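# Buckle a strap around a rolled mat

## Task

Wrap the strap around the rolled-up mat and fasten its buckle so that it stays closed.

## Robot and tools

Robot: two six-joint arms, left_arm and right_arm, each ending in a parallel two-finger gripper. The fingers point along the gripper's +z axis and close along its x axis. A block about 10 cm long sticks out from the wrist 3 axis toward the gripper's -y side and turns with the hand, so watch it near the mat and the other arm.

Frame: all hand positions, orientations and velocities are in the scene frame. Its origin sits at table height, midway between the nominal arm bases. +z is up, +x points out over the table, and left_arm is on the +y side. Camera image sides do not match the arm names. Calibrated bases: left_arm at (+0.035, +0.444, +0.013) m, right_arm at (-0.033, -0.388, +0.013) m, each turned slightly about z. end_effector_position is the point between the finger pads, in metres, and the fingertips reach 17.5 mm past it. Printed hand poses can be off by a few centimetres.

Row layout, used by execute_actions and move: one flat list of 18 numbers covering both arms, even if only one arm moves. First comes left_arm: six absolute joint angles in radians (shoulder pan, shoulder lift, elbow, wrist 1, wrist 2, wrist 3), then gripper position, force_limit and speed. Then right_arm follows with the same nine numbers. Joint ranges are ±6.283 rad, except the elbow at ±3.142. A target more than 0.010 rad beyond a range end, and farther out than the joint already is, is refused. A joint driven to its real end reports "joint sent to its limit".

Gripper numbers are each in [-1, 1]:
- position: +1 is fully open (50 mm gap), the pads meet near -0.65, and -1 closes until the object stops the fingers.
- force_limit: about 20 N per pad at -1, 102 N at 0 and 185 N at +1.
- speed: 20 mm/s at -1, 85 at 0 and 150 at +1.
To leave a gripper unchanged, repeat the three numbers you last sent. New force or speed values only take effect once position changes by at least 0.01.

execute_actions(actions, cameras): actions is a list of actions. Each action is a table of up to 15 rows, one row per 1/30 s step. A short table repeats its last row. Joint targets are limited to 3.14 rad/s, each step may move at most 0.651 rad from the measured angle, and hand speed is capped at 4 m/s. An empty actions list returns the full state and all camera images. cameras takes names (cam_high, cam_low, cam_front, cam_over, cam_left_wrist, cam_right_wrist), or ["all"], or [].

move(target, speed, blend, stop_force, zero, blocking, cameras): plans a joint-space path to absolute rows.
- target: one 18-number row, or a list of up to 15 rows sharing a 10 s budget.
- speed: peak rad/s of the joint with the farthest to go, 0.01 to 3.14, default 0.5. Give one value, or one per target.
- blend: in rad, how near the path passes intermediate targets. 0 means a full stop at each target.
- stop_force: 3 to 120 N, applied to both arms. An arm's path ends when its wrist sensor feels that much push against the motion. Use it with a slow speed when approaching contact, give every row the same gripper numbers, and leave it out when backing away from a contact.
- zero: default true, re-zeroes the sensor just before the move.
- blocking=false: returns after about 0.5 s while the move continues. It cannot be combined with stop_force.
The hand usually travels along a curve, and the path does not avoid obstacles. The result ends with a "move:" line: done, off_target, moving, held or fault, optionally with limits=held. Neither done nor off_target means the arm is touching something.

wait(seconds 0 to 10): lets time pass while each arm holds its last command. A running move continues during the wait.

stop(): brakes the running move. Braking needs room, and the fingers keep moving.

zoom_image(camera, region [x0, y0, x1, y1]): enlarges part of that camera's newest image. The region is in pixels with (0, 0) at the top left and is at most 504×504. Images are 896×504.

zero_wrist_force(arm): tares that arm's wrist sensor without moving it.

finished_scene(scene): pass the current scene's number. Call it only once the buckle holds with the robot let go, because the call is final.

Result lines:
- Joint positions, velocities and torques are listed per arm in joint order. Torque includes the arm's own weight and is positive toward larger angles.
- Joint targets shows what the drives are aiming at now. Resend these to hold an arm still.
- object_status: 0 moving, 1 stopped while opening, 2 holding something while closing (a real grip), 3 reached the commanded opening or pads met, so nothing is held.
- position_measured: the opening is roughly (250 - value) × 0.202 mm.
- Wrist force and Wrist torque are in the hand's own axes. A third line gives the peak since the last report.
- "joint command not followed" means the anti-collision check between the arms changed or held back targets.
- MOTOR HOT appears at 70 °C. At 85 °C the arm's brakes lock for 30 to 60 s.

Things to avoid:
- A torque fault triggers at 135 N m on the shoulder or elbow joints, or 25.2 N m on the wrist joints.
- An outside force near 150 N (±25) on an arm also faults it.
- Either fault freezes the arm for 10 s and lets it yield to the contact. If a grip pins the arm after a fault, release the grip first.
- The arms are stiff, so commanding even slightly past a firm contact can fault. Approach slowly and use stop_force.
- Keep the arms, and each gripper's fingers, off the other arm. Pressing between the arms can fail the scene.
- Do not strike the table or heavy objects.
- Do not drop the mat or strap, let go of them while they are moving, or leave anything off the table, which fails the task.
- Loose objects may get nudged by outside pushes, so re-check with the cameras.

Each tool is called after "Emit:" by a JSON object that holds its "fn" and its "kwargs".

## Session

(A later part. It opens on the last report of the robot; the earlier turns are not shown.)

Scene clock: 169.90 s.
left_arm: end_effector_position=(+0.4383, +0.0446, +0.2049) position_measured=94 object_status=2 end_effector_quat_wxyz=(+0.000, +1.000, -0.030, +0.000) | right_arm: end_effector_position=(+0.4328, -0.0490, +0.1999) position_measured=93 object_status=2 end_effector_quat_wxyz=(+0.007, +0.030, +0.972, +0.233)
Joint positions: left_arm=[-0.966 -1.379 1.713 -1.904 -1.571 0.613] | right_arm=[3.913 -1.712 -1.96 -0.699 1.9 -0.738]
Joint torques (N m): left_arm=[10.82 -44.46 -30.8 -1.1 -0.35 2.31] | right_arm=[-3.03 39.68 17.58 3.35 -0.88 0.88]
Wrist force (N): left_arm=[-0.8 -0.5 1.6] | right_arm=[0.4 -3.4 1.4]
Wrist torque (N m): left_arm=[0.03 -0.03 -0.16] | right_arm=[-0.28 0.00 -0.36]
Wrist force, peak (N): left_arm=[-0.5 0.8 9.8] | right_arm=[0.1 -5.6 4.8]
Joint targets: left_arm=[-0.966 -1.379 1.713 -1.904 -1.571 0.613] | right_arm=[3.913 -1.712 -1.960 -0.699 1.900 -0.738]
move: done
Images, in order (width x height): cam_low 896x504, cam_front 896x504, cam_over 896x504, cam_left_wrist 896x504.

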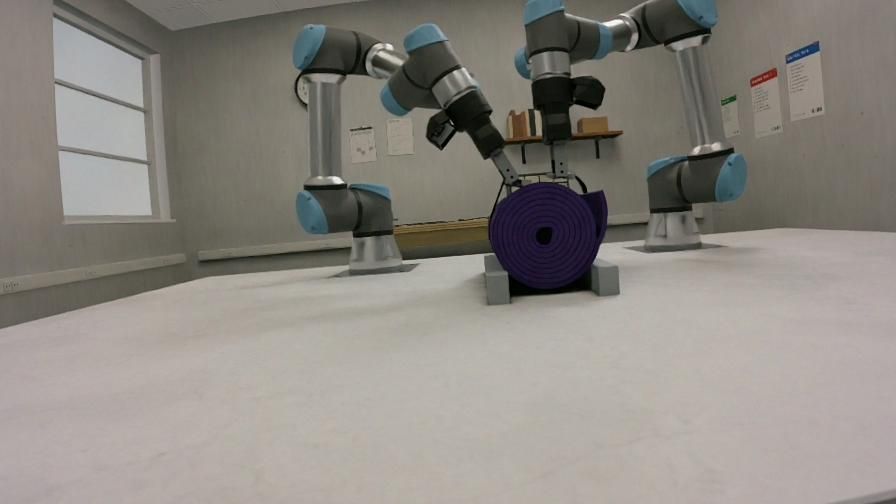

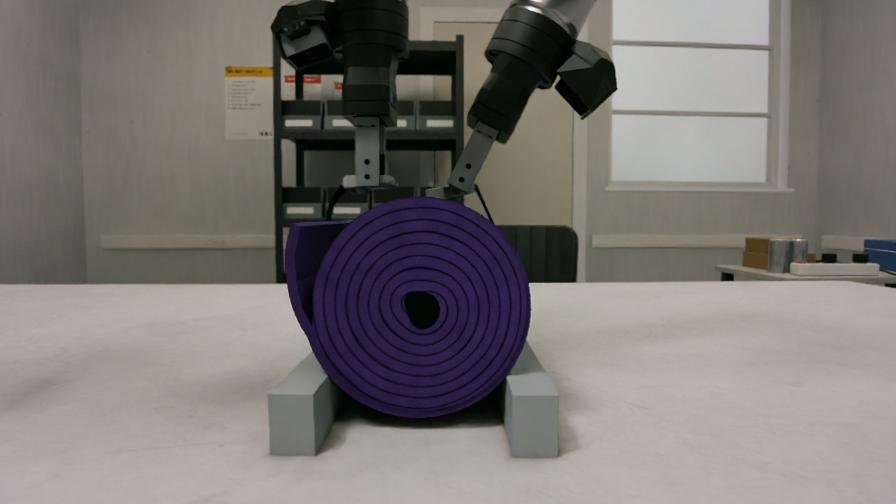

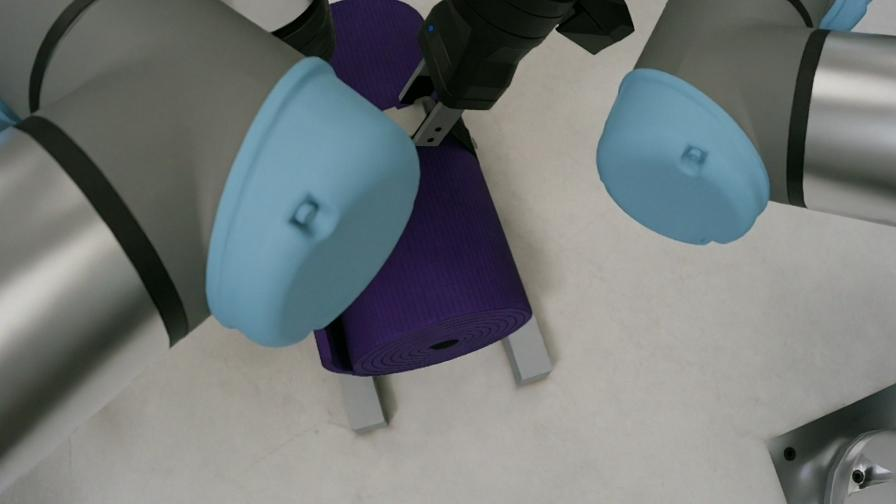

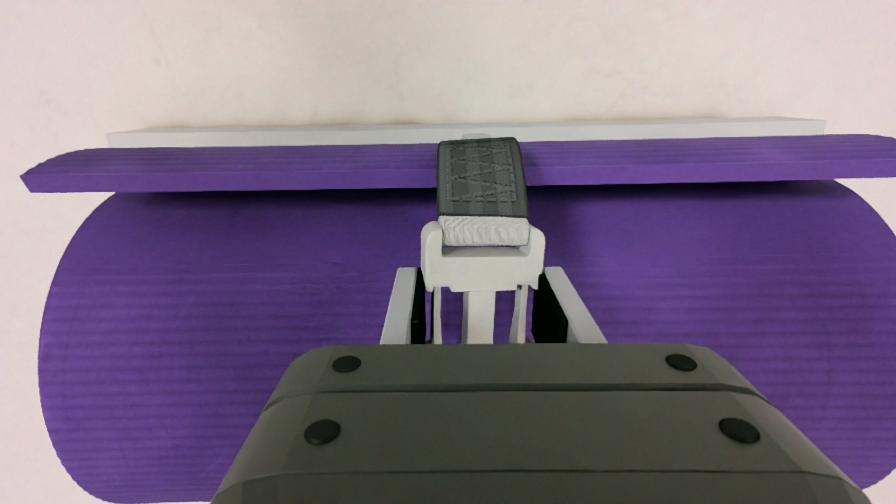

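Emit:
{"fn": "move", "kwargs": {"target": [-0.9684,-1.361,1.7173,-1.9271,-1.5708,0.6107,-1,0.5,-1,3.9126,-1.7118,-1.9603,-0.6988,1.9002,-0.7384,-1,1,-1], "speed": 0.1, "stop_force": 25, "cameras": ["cam_front","cam_low","cam_left_wrist","cam_right_wrist"]}}

Emit:
{"fn": "zoom_image", "kwargs": {"camera": "cam_front", "region": [330, 140, 490, 220]}}

Emit:
{"fn": "zoom_image", "kwargs": {"camera": "cam_low", "region": [490, 150, 600, 210]}}

Scene clock: 185.03 s.
left_arm: end_effector_position=(+0.4396, +0.0397, +0.1950) position_measured=94 object_status=2 end_effector_quat_wxyz=(+0.000, +1.000, -0.030, +0.000) | right_arm: end_effector_position=(+0.4328, -0.0490, +0.1999) position_measured=93 object_status=2 end_effector_quat_wxyz=(+0.007, +0.030, +0.972, +0.233)
Joint positions: left_arm=[-0.968 -1.361 1.717 -1.927 -1.571 0.611] | right_arm=[3.913 -1.712 -1.96 -0.699 1.9 -0.738]
Joint torques (N m): left_arm=[4.74 -44.58 -29.83 -0.32 -1.71 1.45] | right_arm=[6.3 37.97 21.3 4.9 -0.99 0.85]
Wrist force (N): left_arm=[-1.0 -0.7 1.4] | right_arm=[1.0 -2.9 0.8]
Wrist torque (N m): left_arm=[-0.01 -0.02 -0.15] | right_arm=[-0.25 -0.04 -0.36]
Wrist force, peak (N): left_arm=[-0.8 -0.9 1.9] | right_arm=[0.1 -4.1 2.4]
Joint targets: left_arm=[-0.968 -1.361 1.717 -1.927 -1.571 0.611] | right_arm=[3.913 -1.712 -1.960 -0.699 1.900 -0.738]
move: done
Images, in order (width x height): cam_low 896x504, cam_front 896x504, cam_left_wrist 896x504, cam_right_wrist 896x504.

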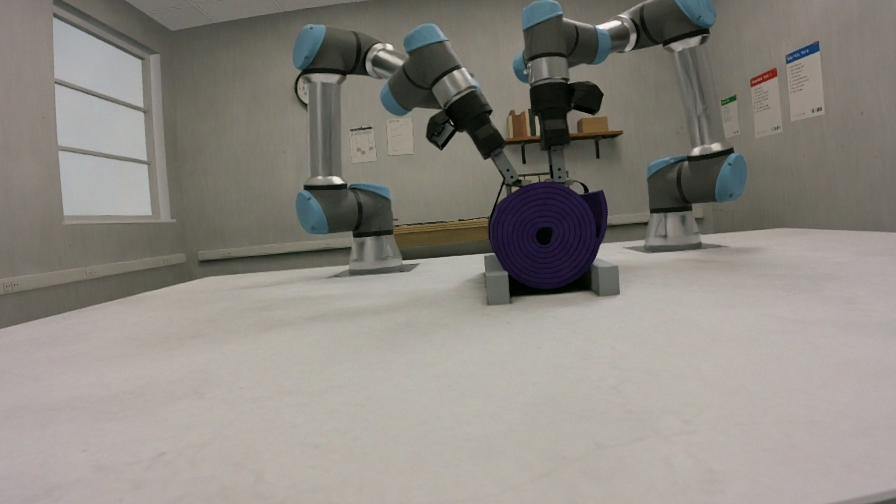

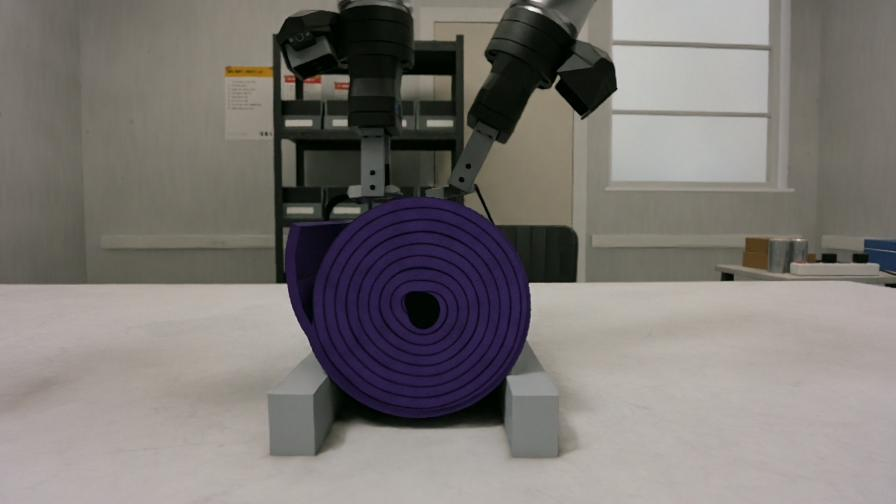

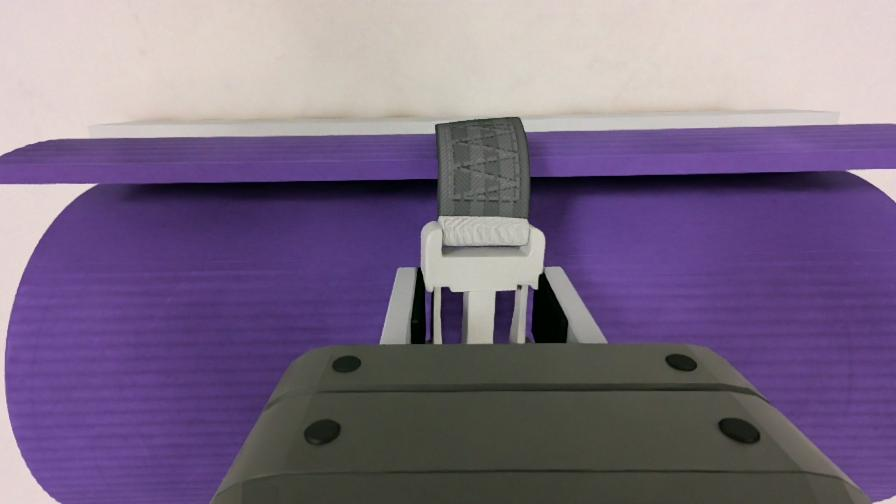

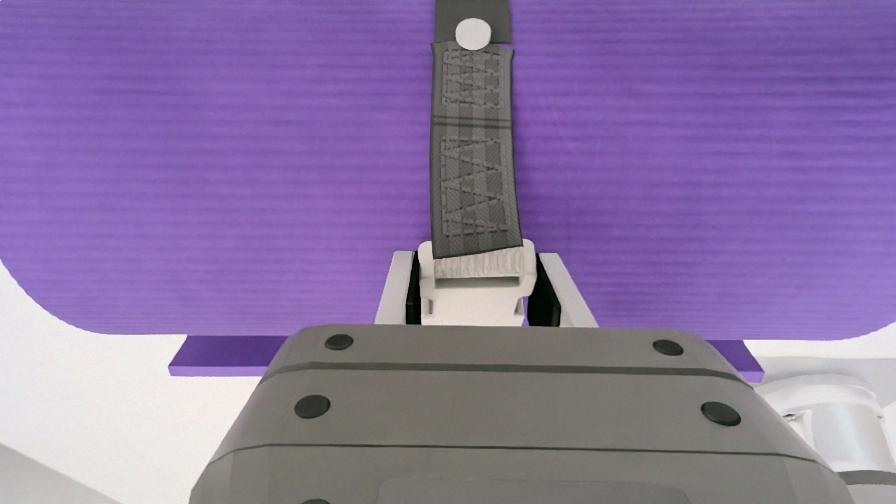

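Scaled by 3.150.

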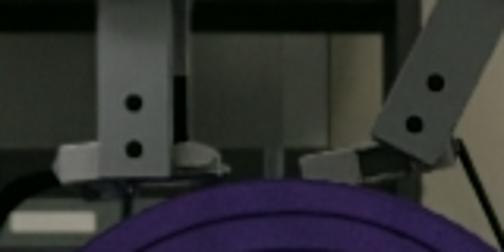

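Scaled by 4.582.

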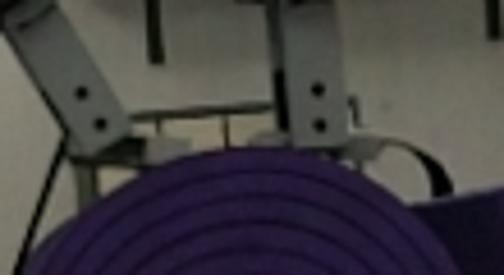

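Emit:
{"fn": "move", "kwargs": {"target": [[-0.9904,-1.3269,1.6746,-1.9185,-1.5708,0.5887,-1,0.5,-1,3.9126,-1.7118,-1.9603,-0.6988,1.9002,-0.7384,-1,1,-1],[-1.0112,-1.2922,1.6292,-1.9078,-1.5708,0.5679,-1,0.5,-1,3.9126,-1.7118,-1.9603,-0.6988,1.9002,-0.7384,-1,1,-1]], "speed": 0.04, "stop_force": 35, "cameras": ["cam_front","cam_low","cam_left_wrist"]}}

Emit:
{"fn": "zoom_image", "kwargs": {"camera": "cam_front", "region": [330, 140, 490, 220]}}

Emit:
{"fn": "zoom_image", "kwargs": {"camera": "cam_low", "region": [490, 150, 600, 210]}}

Scene clock: 193.17 s.
left_arm: end_effector_position=(+0.4380, +0.0119, +0.1949) position_measured=94 object_status=2 end_effector_quat_wxyz=(+0.000, +1.000, -0.030, +0.000) | right_arm: end_effector_position=(+0.4328, -0.0490, +0.1999) position_measured=93 object_status=2 end_effector_quat_wxyz=(+0.007, +0.030, +0.972, +0.233)
Joint positions: left_arm=[-0.996 -1.317 1.662 -1.915 -1.571 0.583] | right_arm=[3.913 -1.712 -1.96 -0.699 1.9 -0.738]
Joint torques (N m): left_arm=[-3.14 -45.49 -31.69 -12.02 -6.36 2.4] | right_arm=[21.11 35.69 25.92 9.71 8.17 0.79]
Wrist force (N): left_arm=[0.0 -33.1 0.2] | right_arm=[0.9 -30.3 -16.7]
Wrist torque (N m): left_arm=[-0.26 -0.11 -0.12] | right_arm=[-0.16 0.03 -0.48]
Wrist force, peak (N): left_arm=[-0.2 -45.6 0.3] | right_arm=[1.8 -37.6 -21.7]
Joint targets: left_arm=[-0.996 -1.317 1.662 -1.915 -1.571 0.583] | right_arm=[3.913 -1.712 -1.960 -0.699 1.900 -0.738]
move: contact (left_arm); path passed 1 of 2 targets; left_arm: the elbow is farthest, 0.033 rad from its target
Images, in order (width x height): cam_low 896x504, cam_front 896x504, cam_left_wrist 896x504.

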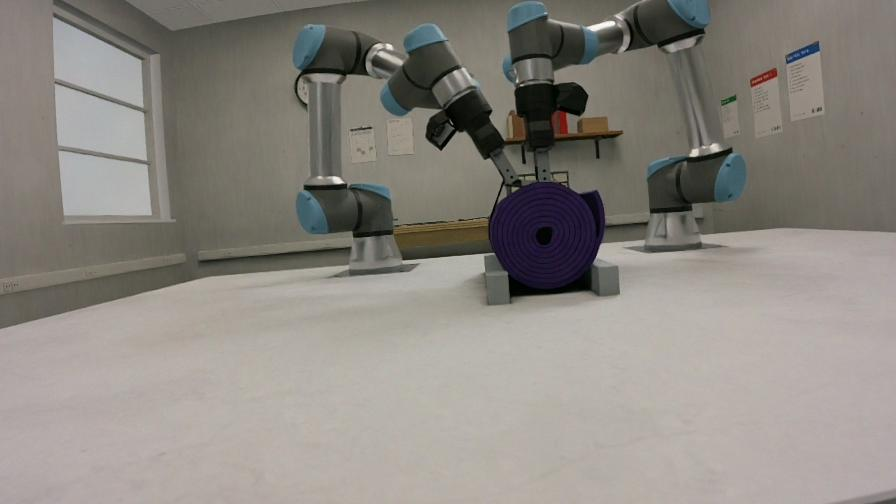

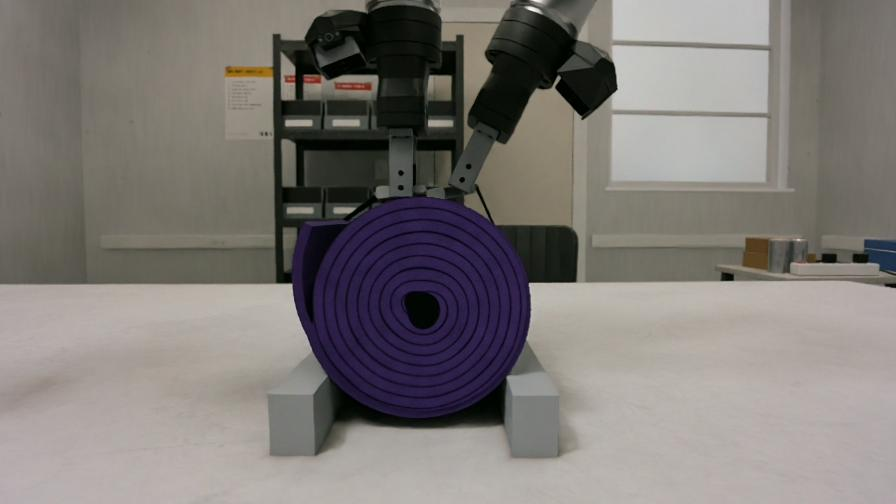

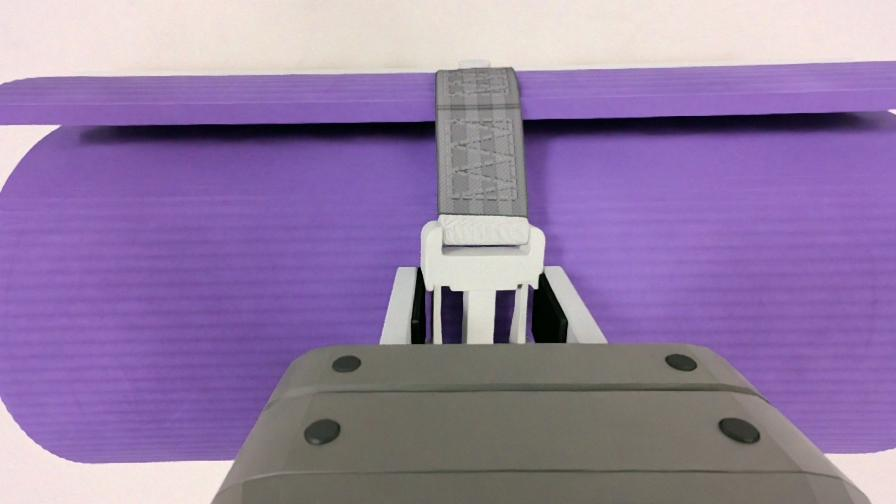

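Scaled by 3.150.

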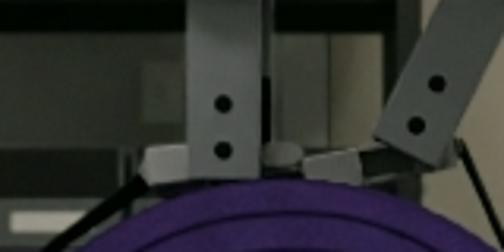

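Scaled by 4.582.

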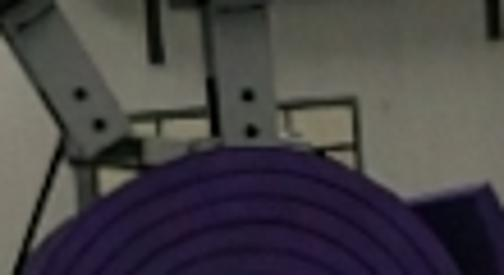

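Emit:
{"fn": "move", "kwargs": {"target": [[-0.9904,-1.3269,1.6746,-1.9185,-1.5708,0.5887,-1,0.5,-1,3.9126,-1.7118,-1.9603,-0.6988,1.9002,-0.7384,-1,1,-1],[-0.9904,-1.3269,1.6746,-1.9185,-1.5708,0.5887,-1,0.5,-1,3.9126,-1.707,-1.9552,-0.7087,1.9002,-0.7384,-1,1,-1]], "speed": 0.08}}

Emit:
{"fn": "move", "kwargs": {"target": [-1.0112,-1.2922,1.6292,-1.9078,-1.5708,0.5679,-1,0.5,-1,3.9126,-1.707,-1.9552,-0.7087,1.9002,-0.7384,-1,1,-1], "speed": 0.04, "stop_force": 45, "cameras": ["cam_front","cam_low","cam_left_wrist"]}}

Emit:
{"fn": "zoom_image", "kwargs": {"camera": "cam_front", "region": [330, 140, 490, 220]}}

Scene clock: 206.43 s.
left_arm: end_effector_position=(+0.4384, +0.0177, +0.1949) position_measured=94 object_status=2 end_effector_quat_wxyz=(+0.000, +1.000, -0.030, +0.000) | right_arm: end_effector_position=(+0.4328, -0.0490, +0.2038) position_measured=93 object_status=2 end_effector_quat_wxyz=(+0.007, +0.030, +0.972, +0.233)
Joint positions: left_arm=[-0.99 -1.327 1.675 -1.919 -1.571 0.589] | right_arm=[3.913 -1.707 -1.955 -0.709 1.9 -0.738]
Joint torques (N m): left_arm=[-4.47 -33.08 -30.36 -2.97 2.12 -1.59] | right_arm=[-6.86 20.75 16.01 6.2 -1.18 0.75]
Wrist force (N): left_arm=[-1.2 -1.7 1.6] | right_arm=[0.5 -3.8 2.9]
Wrist torque (N m): left_arm=[-0.13 0.01 -0.28] | right_arm=[-0.06 0.05 -0.38]
Wrist force, peak (N): left_arm=[-0.8 -34.0 0.1] | right_arm=[-0.2 -31.4 -16.5]
Joint targets: left_arm=[-0.990 -1.327 1.675 -1.919 -1.571 0.589] | right_arm=[3.913 -1.707 -1.955 -0.709 1.900 -0.738]
move: done

Scene clock: 207.73 s.
left_arm: end_effector_position=(+0.4380, +0.0096, +0.1948) position_measured=94 object_status=2 end_effector_quat_wxyz=(-0.001, +1.000, -0.030, +0.000) | right_arm: end_effector_position=(+0.4327, -0.0491, +0.2036) position_measured=93 object_status=2 end_effector_quat_wxyz=(+0.007, +0.030, +0.972, +0.233)
Joint positions: left_arm=[-0.998 -1.314 1.657 -1.914 -1.57 0.581] | right_arm=[3.913 -1.707 -1.955 -0.709 1.9 -0.738]
Joint torques (N m): left_arm=[-8.33 -48.98 -36.64 -14.5 -8.79 2.52] | right_arm=[26.09 18.44 45.87 12.31 10.07 0.69]
Wrist force (N): left_arm=[0.2 -46.2 5.6] | right_arm=[0.9 -40.3 -17.5]
Wrist torque (N m): left_arm=[-0.14 0.43 -0.19] | right_arm=[0.66 0.42 -0.23]
Wrist force, peak (N): left_arm=[1.5 -54.7 7.5] | right_arm=[1.9 -46.5 -24.2]
Joint targets: left_arm=[-0.998 -1.314 1.657 -1.914 -1.570 0.581] | right_arm=[3.913 -1.707 -1.955 -0.709 1.900 -0.738]
move: contact (left_arm); left_arm: the elbow is farthest, 0.028 rad from its target
Images, in order (width x height): cam_low 896x504, cam_front 896x504, cam_left_wrist 896x504.

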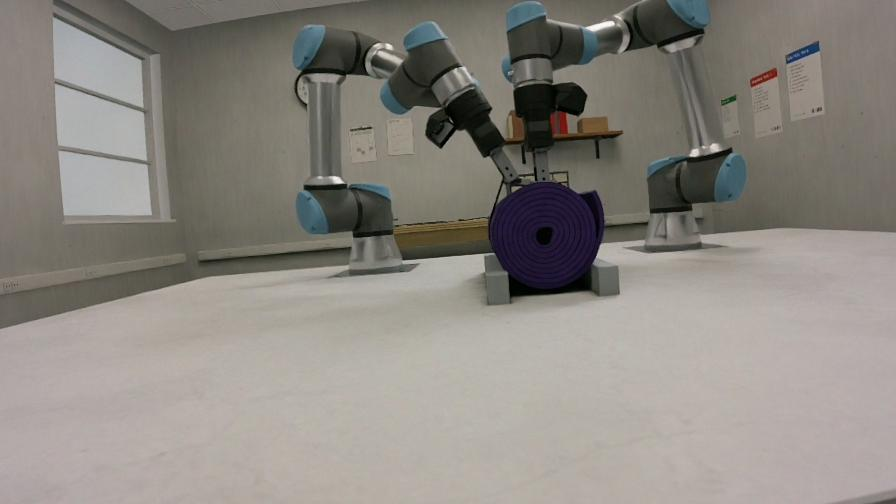

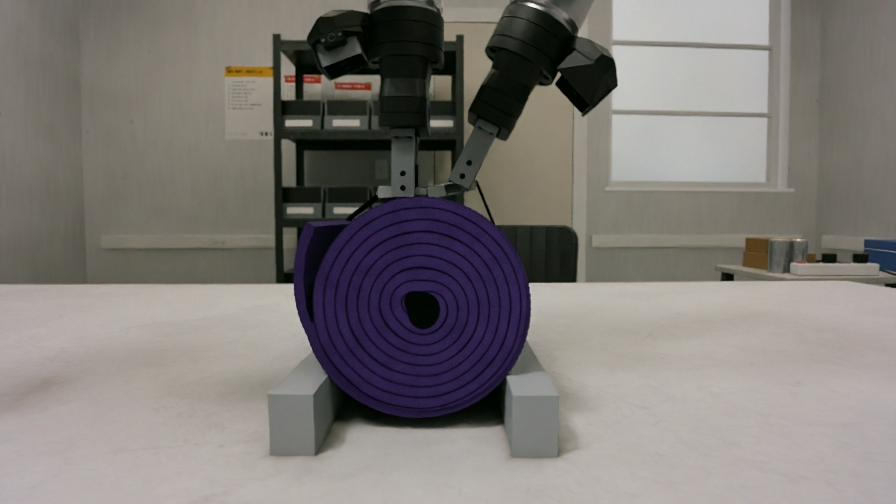

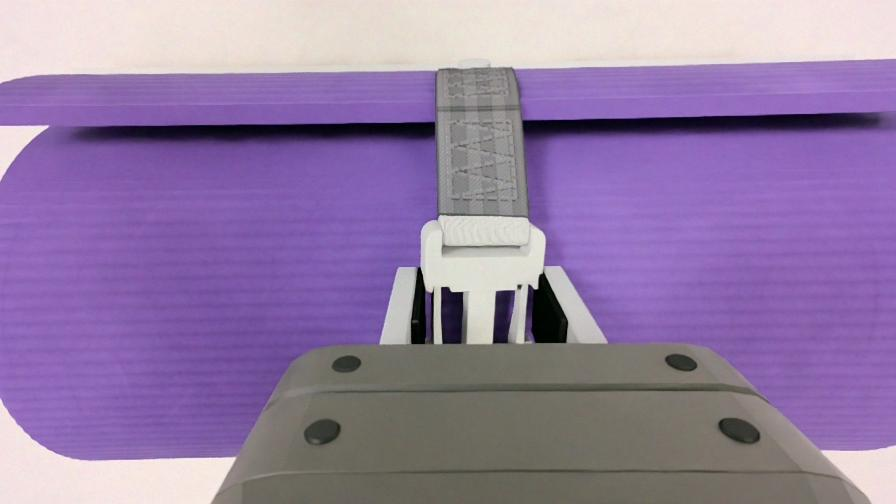

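Scaled by 3.150.

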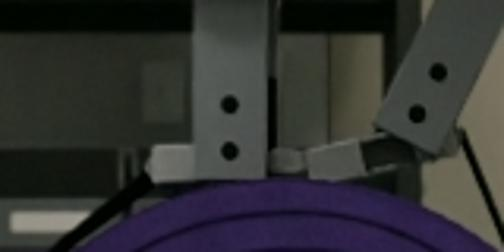

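Emit:
{"fn": "move", "kwargs": {"target": [[-0.9904,-1.3269,1.6746,-1.9185,-1.5708,0.5887,-1,0.5,-1,3.9126,-1.707,-1.9552,-0.7087,1.9002,-0.7384,-1,1,-1],[-0.9904,-1.3269,1.6746,-1.9185,-1.5708,0.5887,-1,0.5,-1,3.8688,-1.7221,-2.022,-0.5399,2.0045,-0.7438,-1,1,-1]], "speed": 0.12, "cameras": ["cam_front","cam_over"]}}

Emit:
{"fn": "zoom_image", "kwargs": {"camera": "cam_front", "region": [350, 150, 470, 210]}}

Scene clock: 221.43 s.
left_arm: end_effector_position=(+0.4383, +0.0177, +0.1949) position_measured=94 object_status=2 end_effector_quat_wxyz=(+0.000, +1.000, -0.030, +0.000) | right_arm: end_effector_position=(+0.4327, -0.0493, +0.2005) position_measured=93 object_status=2 end_effector_quat_wxyz=(+0.009, +0.029, +0.955, +0.295) end_effector_velocity=(+0.000, +0.000, +0.001) end_effector_angular_velocity=(-0.003, -0.003, +0.000)
Joint positions: left_arm=[-0.99 -1.327 1.675 -1.918 -1.571 0.589] | right_arm=[3.869 -1.722 -2.022 -0.54 2.005 -0.744]
Joint velocities: left_arm=[within noise] | right_arm=[0.002 0.002 0.002 -0.004 -0.005 0]
Joint torques (N m): left_arm=[-8.28 -30.59 -31.79 -0.82 2.02 -2.59] | right_arm=[8.27 28.04 33.93 4 -1.28 -0.87]
Wrist force (N): left_arm=[-0.8 -2.6 1.8] | right_arm=[1.3 -5.8 2.9]
Wrist torque (N m): left_arm=[-0.28 -0.03 -0.27] | right_arm=[-0.35 -0.16 -0.45]
Wrist force, peak (N): left_arm=[-0.1 -46.6 5.2] | right_arm=[1.4 -39.8 -19.1]
Joint targets: left_arm=[-0.990 -1.327 1.675 -1.919 -1.571 0.589] | right_arm=[3.869 -1.722 -2.022 -0.540 2.005 -0.744]
move: done
Images, in order (width x height): cam_front 896x504, cam_over 896x504.

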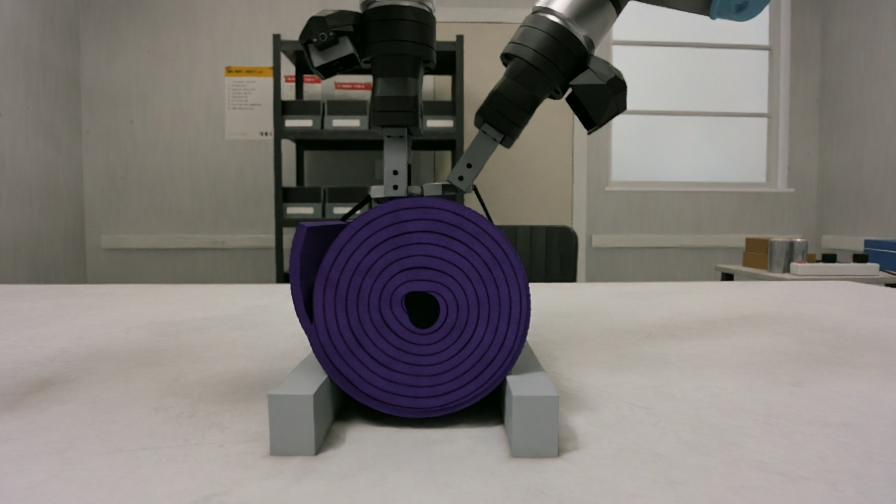

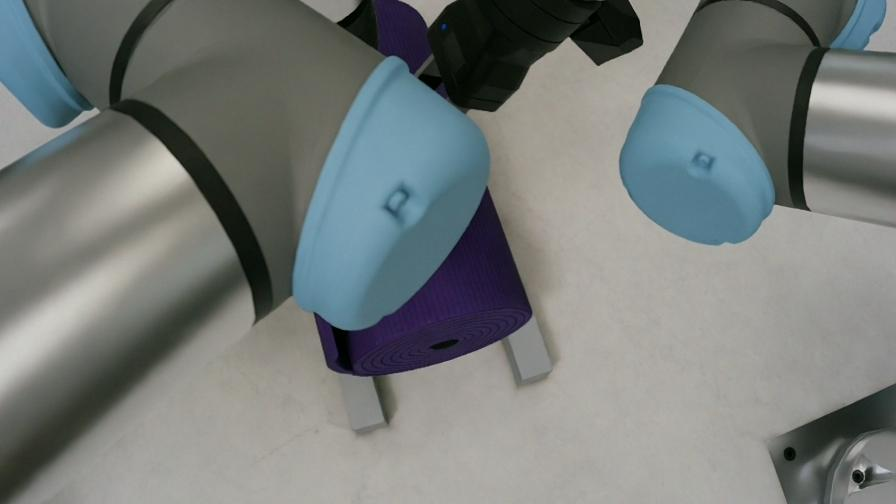

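Scaled by 4.200.

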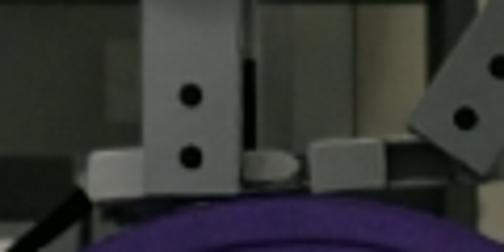

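Emit:
{"fn": "move", "kwargs": {"target": [-1.0112,-1.2922,1.6292,-1.9078,-1.5708,0.5679,-1,0.5,-1,3.8688,-1.7221,-2.022,-0.5399,2.0045,-0.7438,-1,1,-1], "speed": 0.04, "stop_force": 50, "cameras": ["cam_front","cam_low"]}}

Emit:
{"fn": "zoom_image", "kwargs": {"camera": "cam_front", "region": [350, 150, 470, 210]}}

Scene clock: 226.07 s.
left_arm: end_effector_position=(+0.4376, +0.0025, +0.1949) position_measured=142 object_status=2 end_effector_quat_wxyz=(-0.001, +1.000, -0.030, +0.000) | right_arm: end_effector_position=(+0.4327, -0.0492, +0.2006) position_measured=93 object_status=2 end_effector_quat_wxyz=(+0.009, +0.029, +0.955, +0.295)
Joint positions: left_arm=[-1.005 -1.302 1.643 -1.91 -1.57 0.574] | right_arm=[3.869 -1.722 -2.022 -0.54 2.004 -0.744]
Joint torques (N m): left_arm=[-13.89 -51.03 -35.41 -14.53 -11.5 2.81] | right_arm=[23.09 30.11 45.17 12.85 7.93 0.72]
Wrist force (N): left_arm=[11.3 -50.7 6.6] | right_arm=[13.8 -40.0 -27.7]
Wrist torque (N m): left_arm=[-0.15 0.05 -0.58] | right_arm=[0.37 0.15 -0.52]
Wrist force, peak (N): left_arm=[12.9 -60.7 8.4] | right_arm=[15.5 -46.4 -35.9]
Joint targets: left_arm=[-1.005 -1.302 1.643 -1.910 -1.570 0.574] | right_arm=[3.869 -1.722 -2.022 -0.540 2.005 -0.744]
move: contact (left_arm); left_arm: the elbow is farthest, 0.013 rad from its target
Images, in order (width x height): cam_low 896x504, cam_front 896x504.

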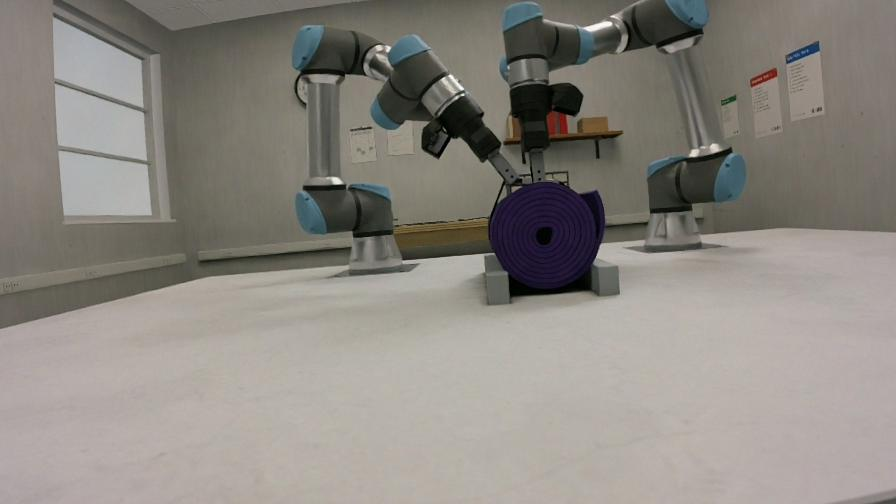

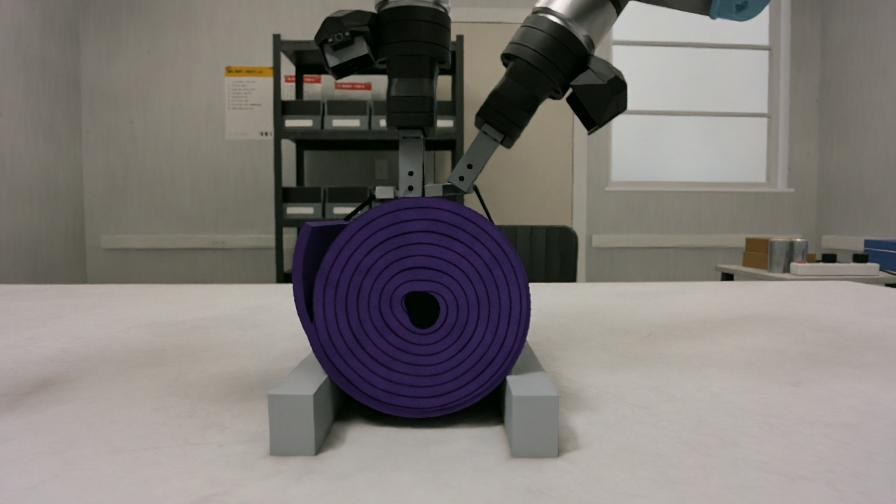

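Scaled by 4.200.

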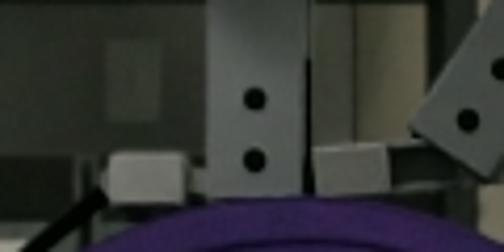

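Emit:
{"fn": "move", "kwargs": {"target": [[-1.005,-1.302,1.643,-1.91,-1.57,0.574,0.74,0.5,-1,3.8688,-1.7221,-2.022,-0.5399,2.0045,-0.7438,-1,1,-1],[-1.0045,-1.3389,1.5306,-1.7625,-1.5708,0.5746,0.74,0.5,-1,3.8688,-1.7221,-2.022,-0.5399,2.0045,-0.7438,-1,1,-1],[-0.9532,-1.4243,1.6339,-1.7804,-1.5708,0.6259,0.74,0.5,-1,3.8688,-1.7221,-2.022,-0.5399,2.0045,-0.7438,-1,1,-1],[-0.9532,-1.4243,1.6339,-1.7804,-1.5708,0.6259,-1,0.5,0,3.8688,-1.7221,-2.022,-0.5399,2.0045,-0.7438,-1,1,-1]], "speed": 0.3, "cameras": ["cam_front","cam_over","cam_left_wrist","cam_low"]}}

Emit:
{"fn": "zoom_image", "kwargs": {"camera": "cam_front", "region": [350, 150, 470, 210]}}

Scene clock: 242.03 s.
left_arm: end_effector_position=(+0.4401, +0.0547, +0.2549) position_measured=254 object_status=3 end_effector_quat_wxyz=(+0.000, +1.000, -0.030, +0.000) | right_arm: end_effector_position=(+0.4327, -0.0492, +0.2006) position_measured=93 object_status=2 end_effector_quat_wxyz=(+0.009, +0.029, +0.955, +0.295)
Joint positions: left_arm=[-0.953 -1.424 1.634 -1.78 -1.571 0.626] | right_arm=[3.869 -1.722 -2.022 -0.54 2.004 -0.744]
Joint torques (N m): left_arm=[-9.07 -38.24 -18.92 -0.41 -0.1 -2.58] | right_arm=[-6.77 39.92 14.7 3.54 -1.17 0.72]
Wrist force (N): left_arm=[-1.5 -2.1 1.9] | right_arm=[-0.7 -8.4 3.1]
Wrist torque (N m): left_arm=[-0.23 0.08 -0.19] | right_arm=[-0.73 0.14 -0.45]
Wrist force, peak (N): left_arm=[12.2 -51.0 7.6] | right_arm=[14.1 -40.4 -28.3]
Joint targets: left_arm=[-0.953 -1.424 1.634 -1.780 -1.571 0.626] | right_arm=[3.869 -1.722 -2.022 -0.540 2.005 -0.744]
move: done
Images, in order (width x height): cam_low 896x504, cam_front 896x504, cam_over 896x504, cam_left_wrist 896x504.

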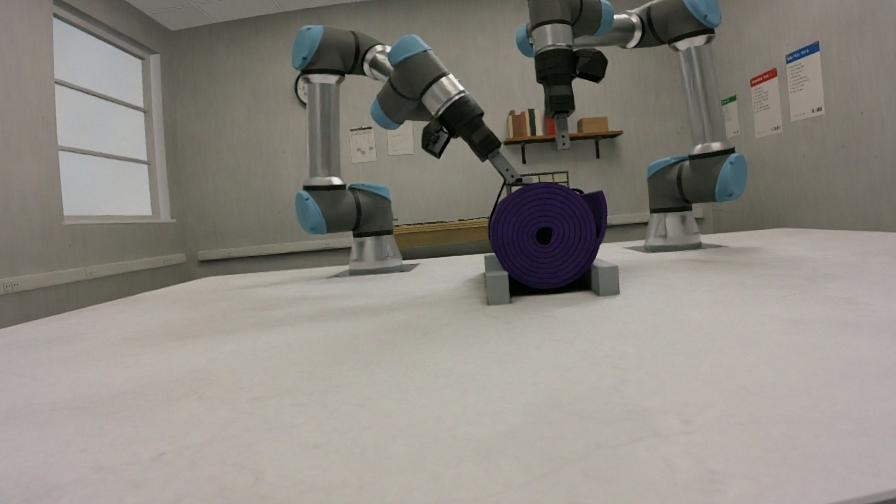

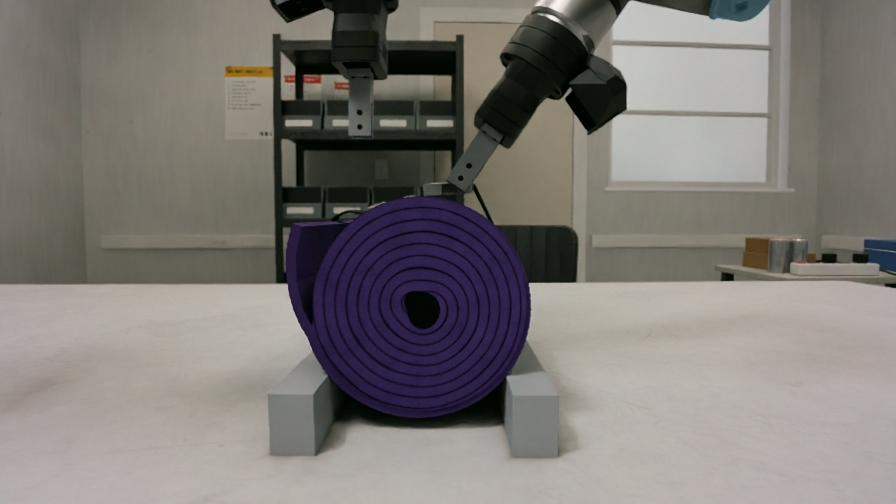

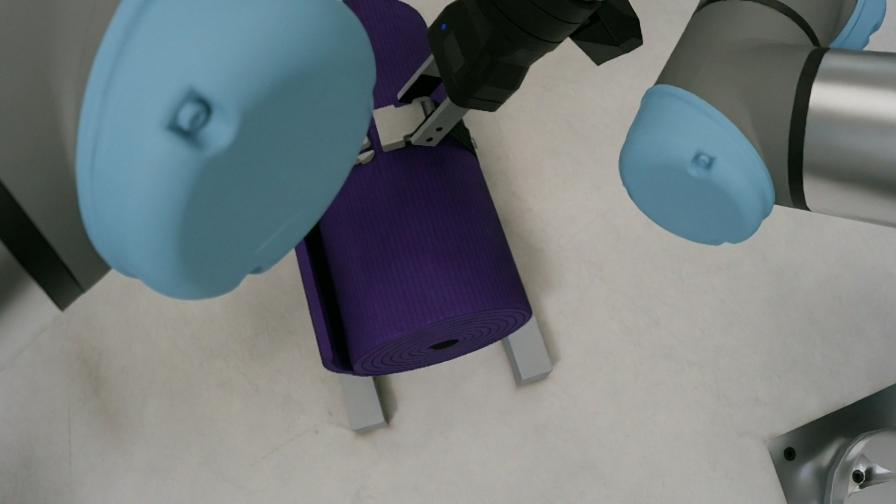

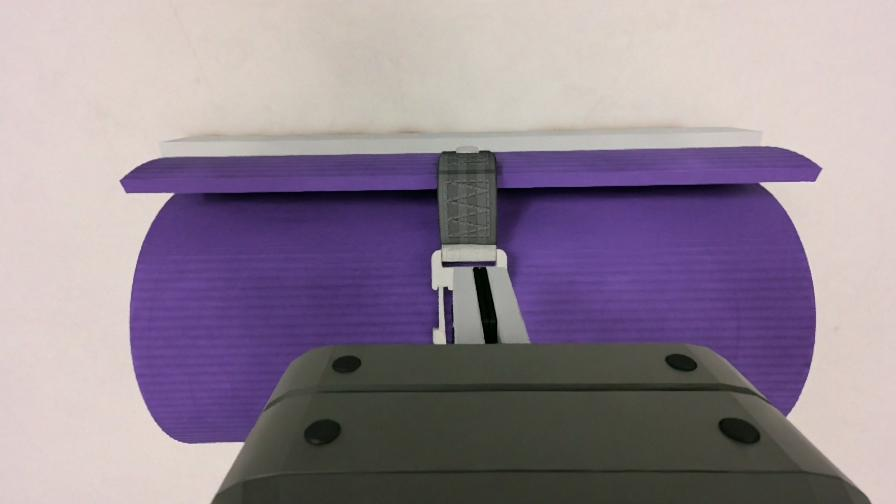

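Scaled by 4.200.

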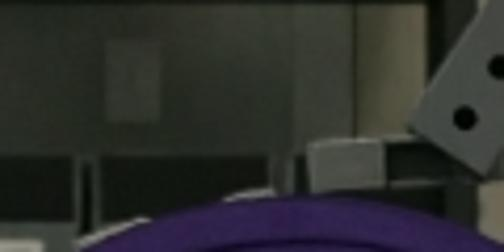

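Emit:
{"fn": "move", "kwargs": {"target": [-0.8809,-1.4762,1.869,-2.1963,-1.7618,0.6756,0.8,1,1,3.8688,-1.7221,-2.022,-0.5399,2.0045,-0.7438,-1,1,-1], "speed": 0.4, "cameras": ["cam_left_wrist","cam_over"]}}

Scene clock: 257.87 s.
left_arm: end_effector_position=(+0.4353, +0.0454, +0.2237) position_measured=32 object_status=3 end_effector_quat_wxyz=(+0.149, +0.988, -0.030, -0.004) | right_arm: end_effector_position=(+0.4327, -0.0492, +0.2006) position_measured=93 object_status=2 end_effector_quat_wxyz=(+0.009, +0.029, +0.955, +0.295)
Joint positions: left_arm=[-0.881 -1.476 1.869 -2.196 -1.762 0.676] | right_arm=[3.869 -1.722 -2.022 -0.54 2.004 -0.744]
Joint torques (N m): left_arm=[-8.65 -23.43 -23.13 -3.81 0.54 -2.71] | right_arm=[-6.37 40.27 14.68 3.64 -1.13 0.7]
Wrist force (N): left_arm=[-1.4 -3.2 1.7] | right_arm=[0.0 -7.8 2.5]
Wrist torque (N m): left_arm=[-0.39 0.09 -0.31] | right_arm=[-0.69 0.09 -0.45]
Wrist force, peak (N): left_arm=[-1.5 -3.7 2.4] | right_arm=[-0.6 -8.5 3.2]
Joint targets: left_arm=[-0.881 -1.476 1.869 -2.196 -1.762 0.676] | right_arm=[3.869 -1.722 -2.022 -0.540 2.005 -0.744]
move: done
Images, in order (width x height): cam_over 896x504, cam_left_wrist 896x504.

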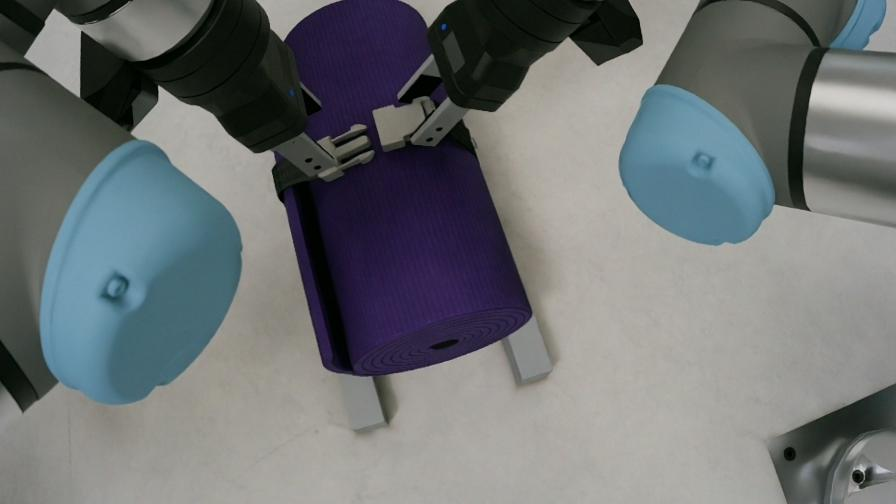

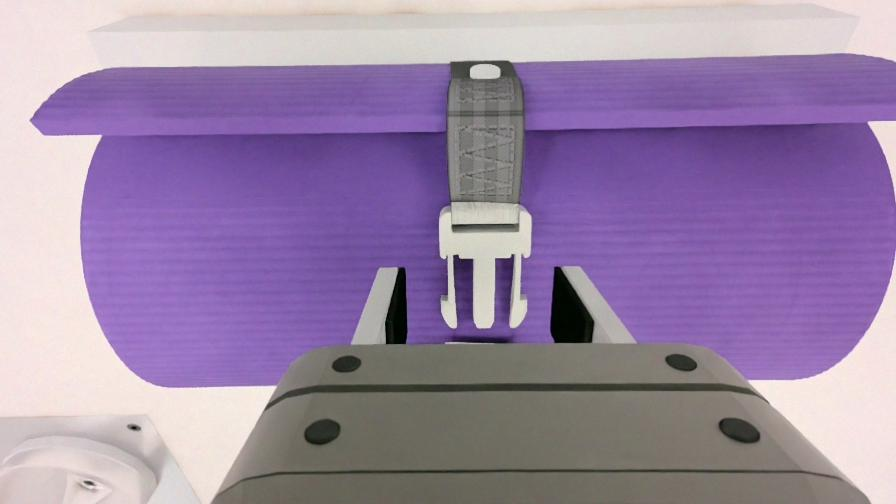

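Emit:
{"fn": "move", "kwargs": {"target": [-0.896,-1.3998,1.9376,-2.3442,-1.7583,0.661,0.8,1,1,3.8688,-1.7221,-2.022,-0.5399,2.0045,-0.7438,-1,1,-1], "speed": 0.1, "stop_force": 20}}

Emit:
{"fn": "execute_actions", "kwargs": {"actions": [], "cameras": ["cam_left_wrist"]}}

Scene clock: 268.53 s.
left_arm: end_effector_position=(+0.4347, +0.0353, +0.1777) position_measured=32 object_status=3 end_effector_quat_wxyz=(+0.149, +0.988, -0.030, -0.004) | right_arm: end_effector_position=(+0.4327, -0.0492, +0.2006) position_measured=93 object_status=2 end_effector_quat_wxyz=(+0.009, +0.029, +0.955, +0.295)
Joint positions: left_arm=[-0.894 -1.412 1.926 -2.32 -1.759 0.663] | right_arm=[3.869 -1.722 -2.022 -0.54 2.004 -0.744]
Joint torques (N m): left_arm=[7.23 -25.47 -13.96 -4.79 -2.67 2.42] | right_arm=[-6.17 39.93 14.57 3.77 -1.18 0.62]
Wrist force (N): left_arm=[-2.4 -7.0 -17.2] | right_arm=[-0.4 -8.3 2.9]
Wrist torque (N m): left_arm=[-0.58 0.32 -0.23] | right_arm=[-0.73 0.11 -0.45]
Wrist force, peak (N): left_arm=[-15.6 -19.1 -68.2] | right_arm=[-0.7 -8.6 3.1]
Joint targets: left_arm=[-0.894 -1.412 1.926 -2.320 -1.759 0.663] | right_arm=[3.869 -1.722 -2.022 -0.540 2.005 -0.744]
move: contact (left_arm); left_arm: the wrist 1 is farthest, 0.024 rad from its target

Scene clock: 268.53 s.
left_arm: end_effector_position=(+0.4347, +0.0353, +0.1777) position_measured=32 object_status=3 end_effector_quat_wxyz=(+0.149, +0.988, -0.030, -0.004) | right_arm: end_effector_position=(+0.4327, -0.0492, +0.2006) position_measured=93 object_status=2 end_effector_quat_wxyz=(+0.009, +0.029, +0.955, +0.295)
Joint positions: left_arm=[-0.894 -1.412 1.926 -2.32 -1.759 0.663] | right_arm=[3.869 -1.722 -2.022 -0.54 2.004 -0.744]
Joint velocities: within noise
Joint torques (N m): left_arm=[7.23 -25.47 -13.96 -4.79 -2.67 2.42] | right_arm=[-6.17 39.93 14.57 3.77 -1.18 0.62]
Motor temperatures (°C): left_arm=[26 29 27 33 35 33] | right_arm=[33 31 24 29 41 35]
Wrist force (N): left_arm=[-2.4 -7.0 -17.2] | right_arm=[-0.4 -8.3 2.9]
Wrist torque (N m): left_arm=[-0.58 0.32 -0.23] | right_arm=[-0.73 0.11 -0.45]
Wrist force, peak (N): left_arm=[-2.4 -7.0 -17.2] | right_arm=[-0.4 -8.3 2.9]
Joint targets: left_arm=[-0.894 -1.412 1.926 -2.320 -1.759 0.663] | right_arm=[3.869 -1.722 -2.022 -0.540 2.005 -0.744]
Tool commands: left_gripper/position=+0.8 left_gripper/force_limit=+1.0 left_gripper/speed=+1.0 right_gripper/position=-1.0 right_gripper/force_limit=+1.0 right_gripper/speed=-1.0
Images, in order (width x height): cam_left_wrist 896x504.

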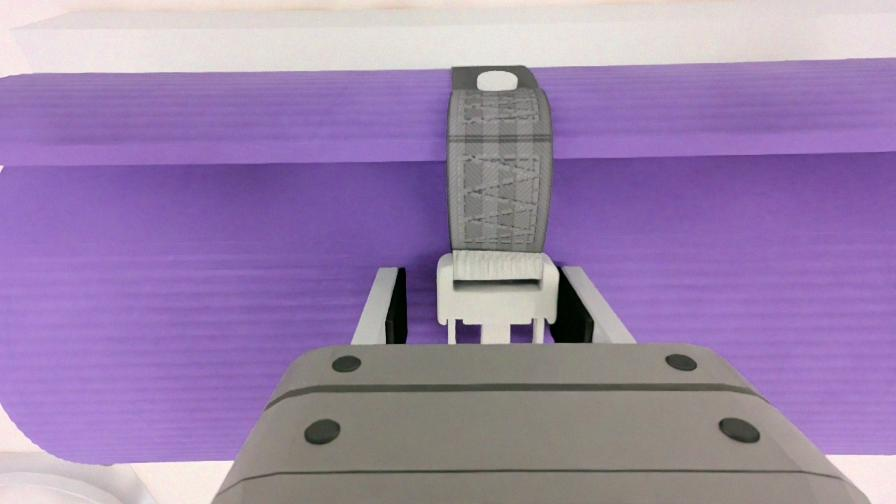

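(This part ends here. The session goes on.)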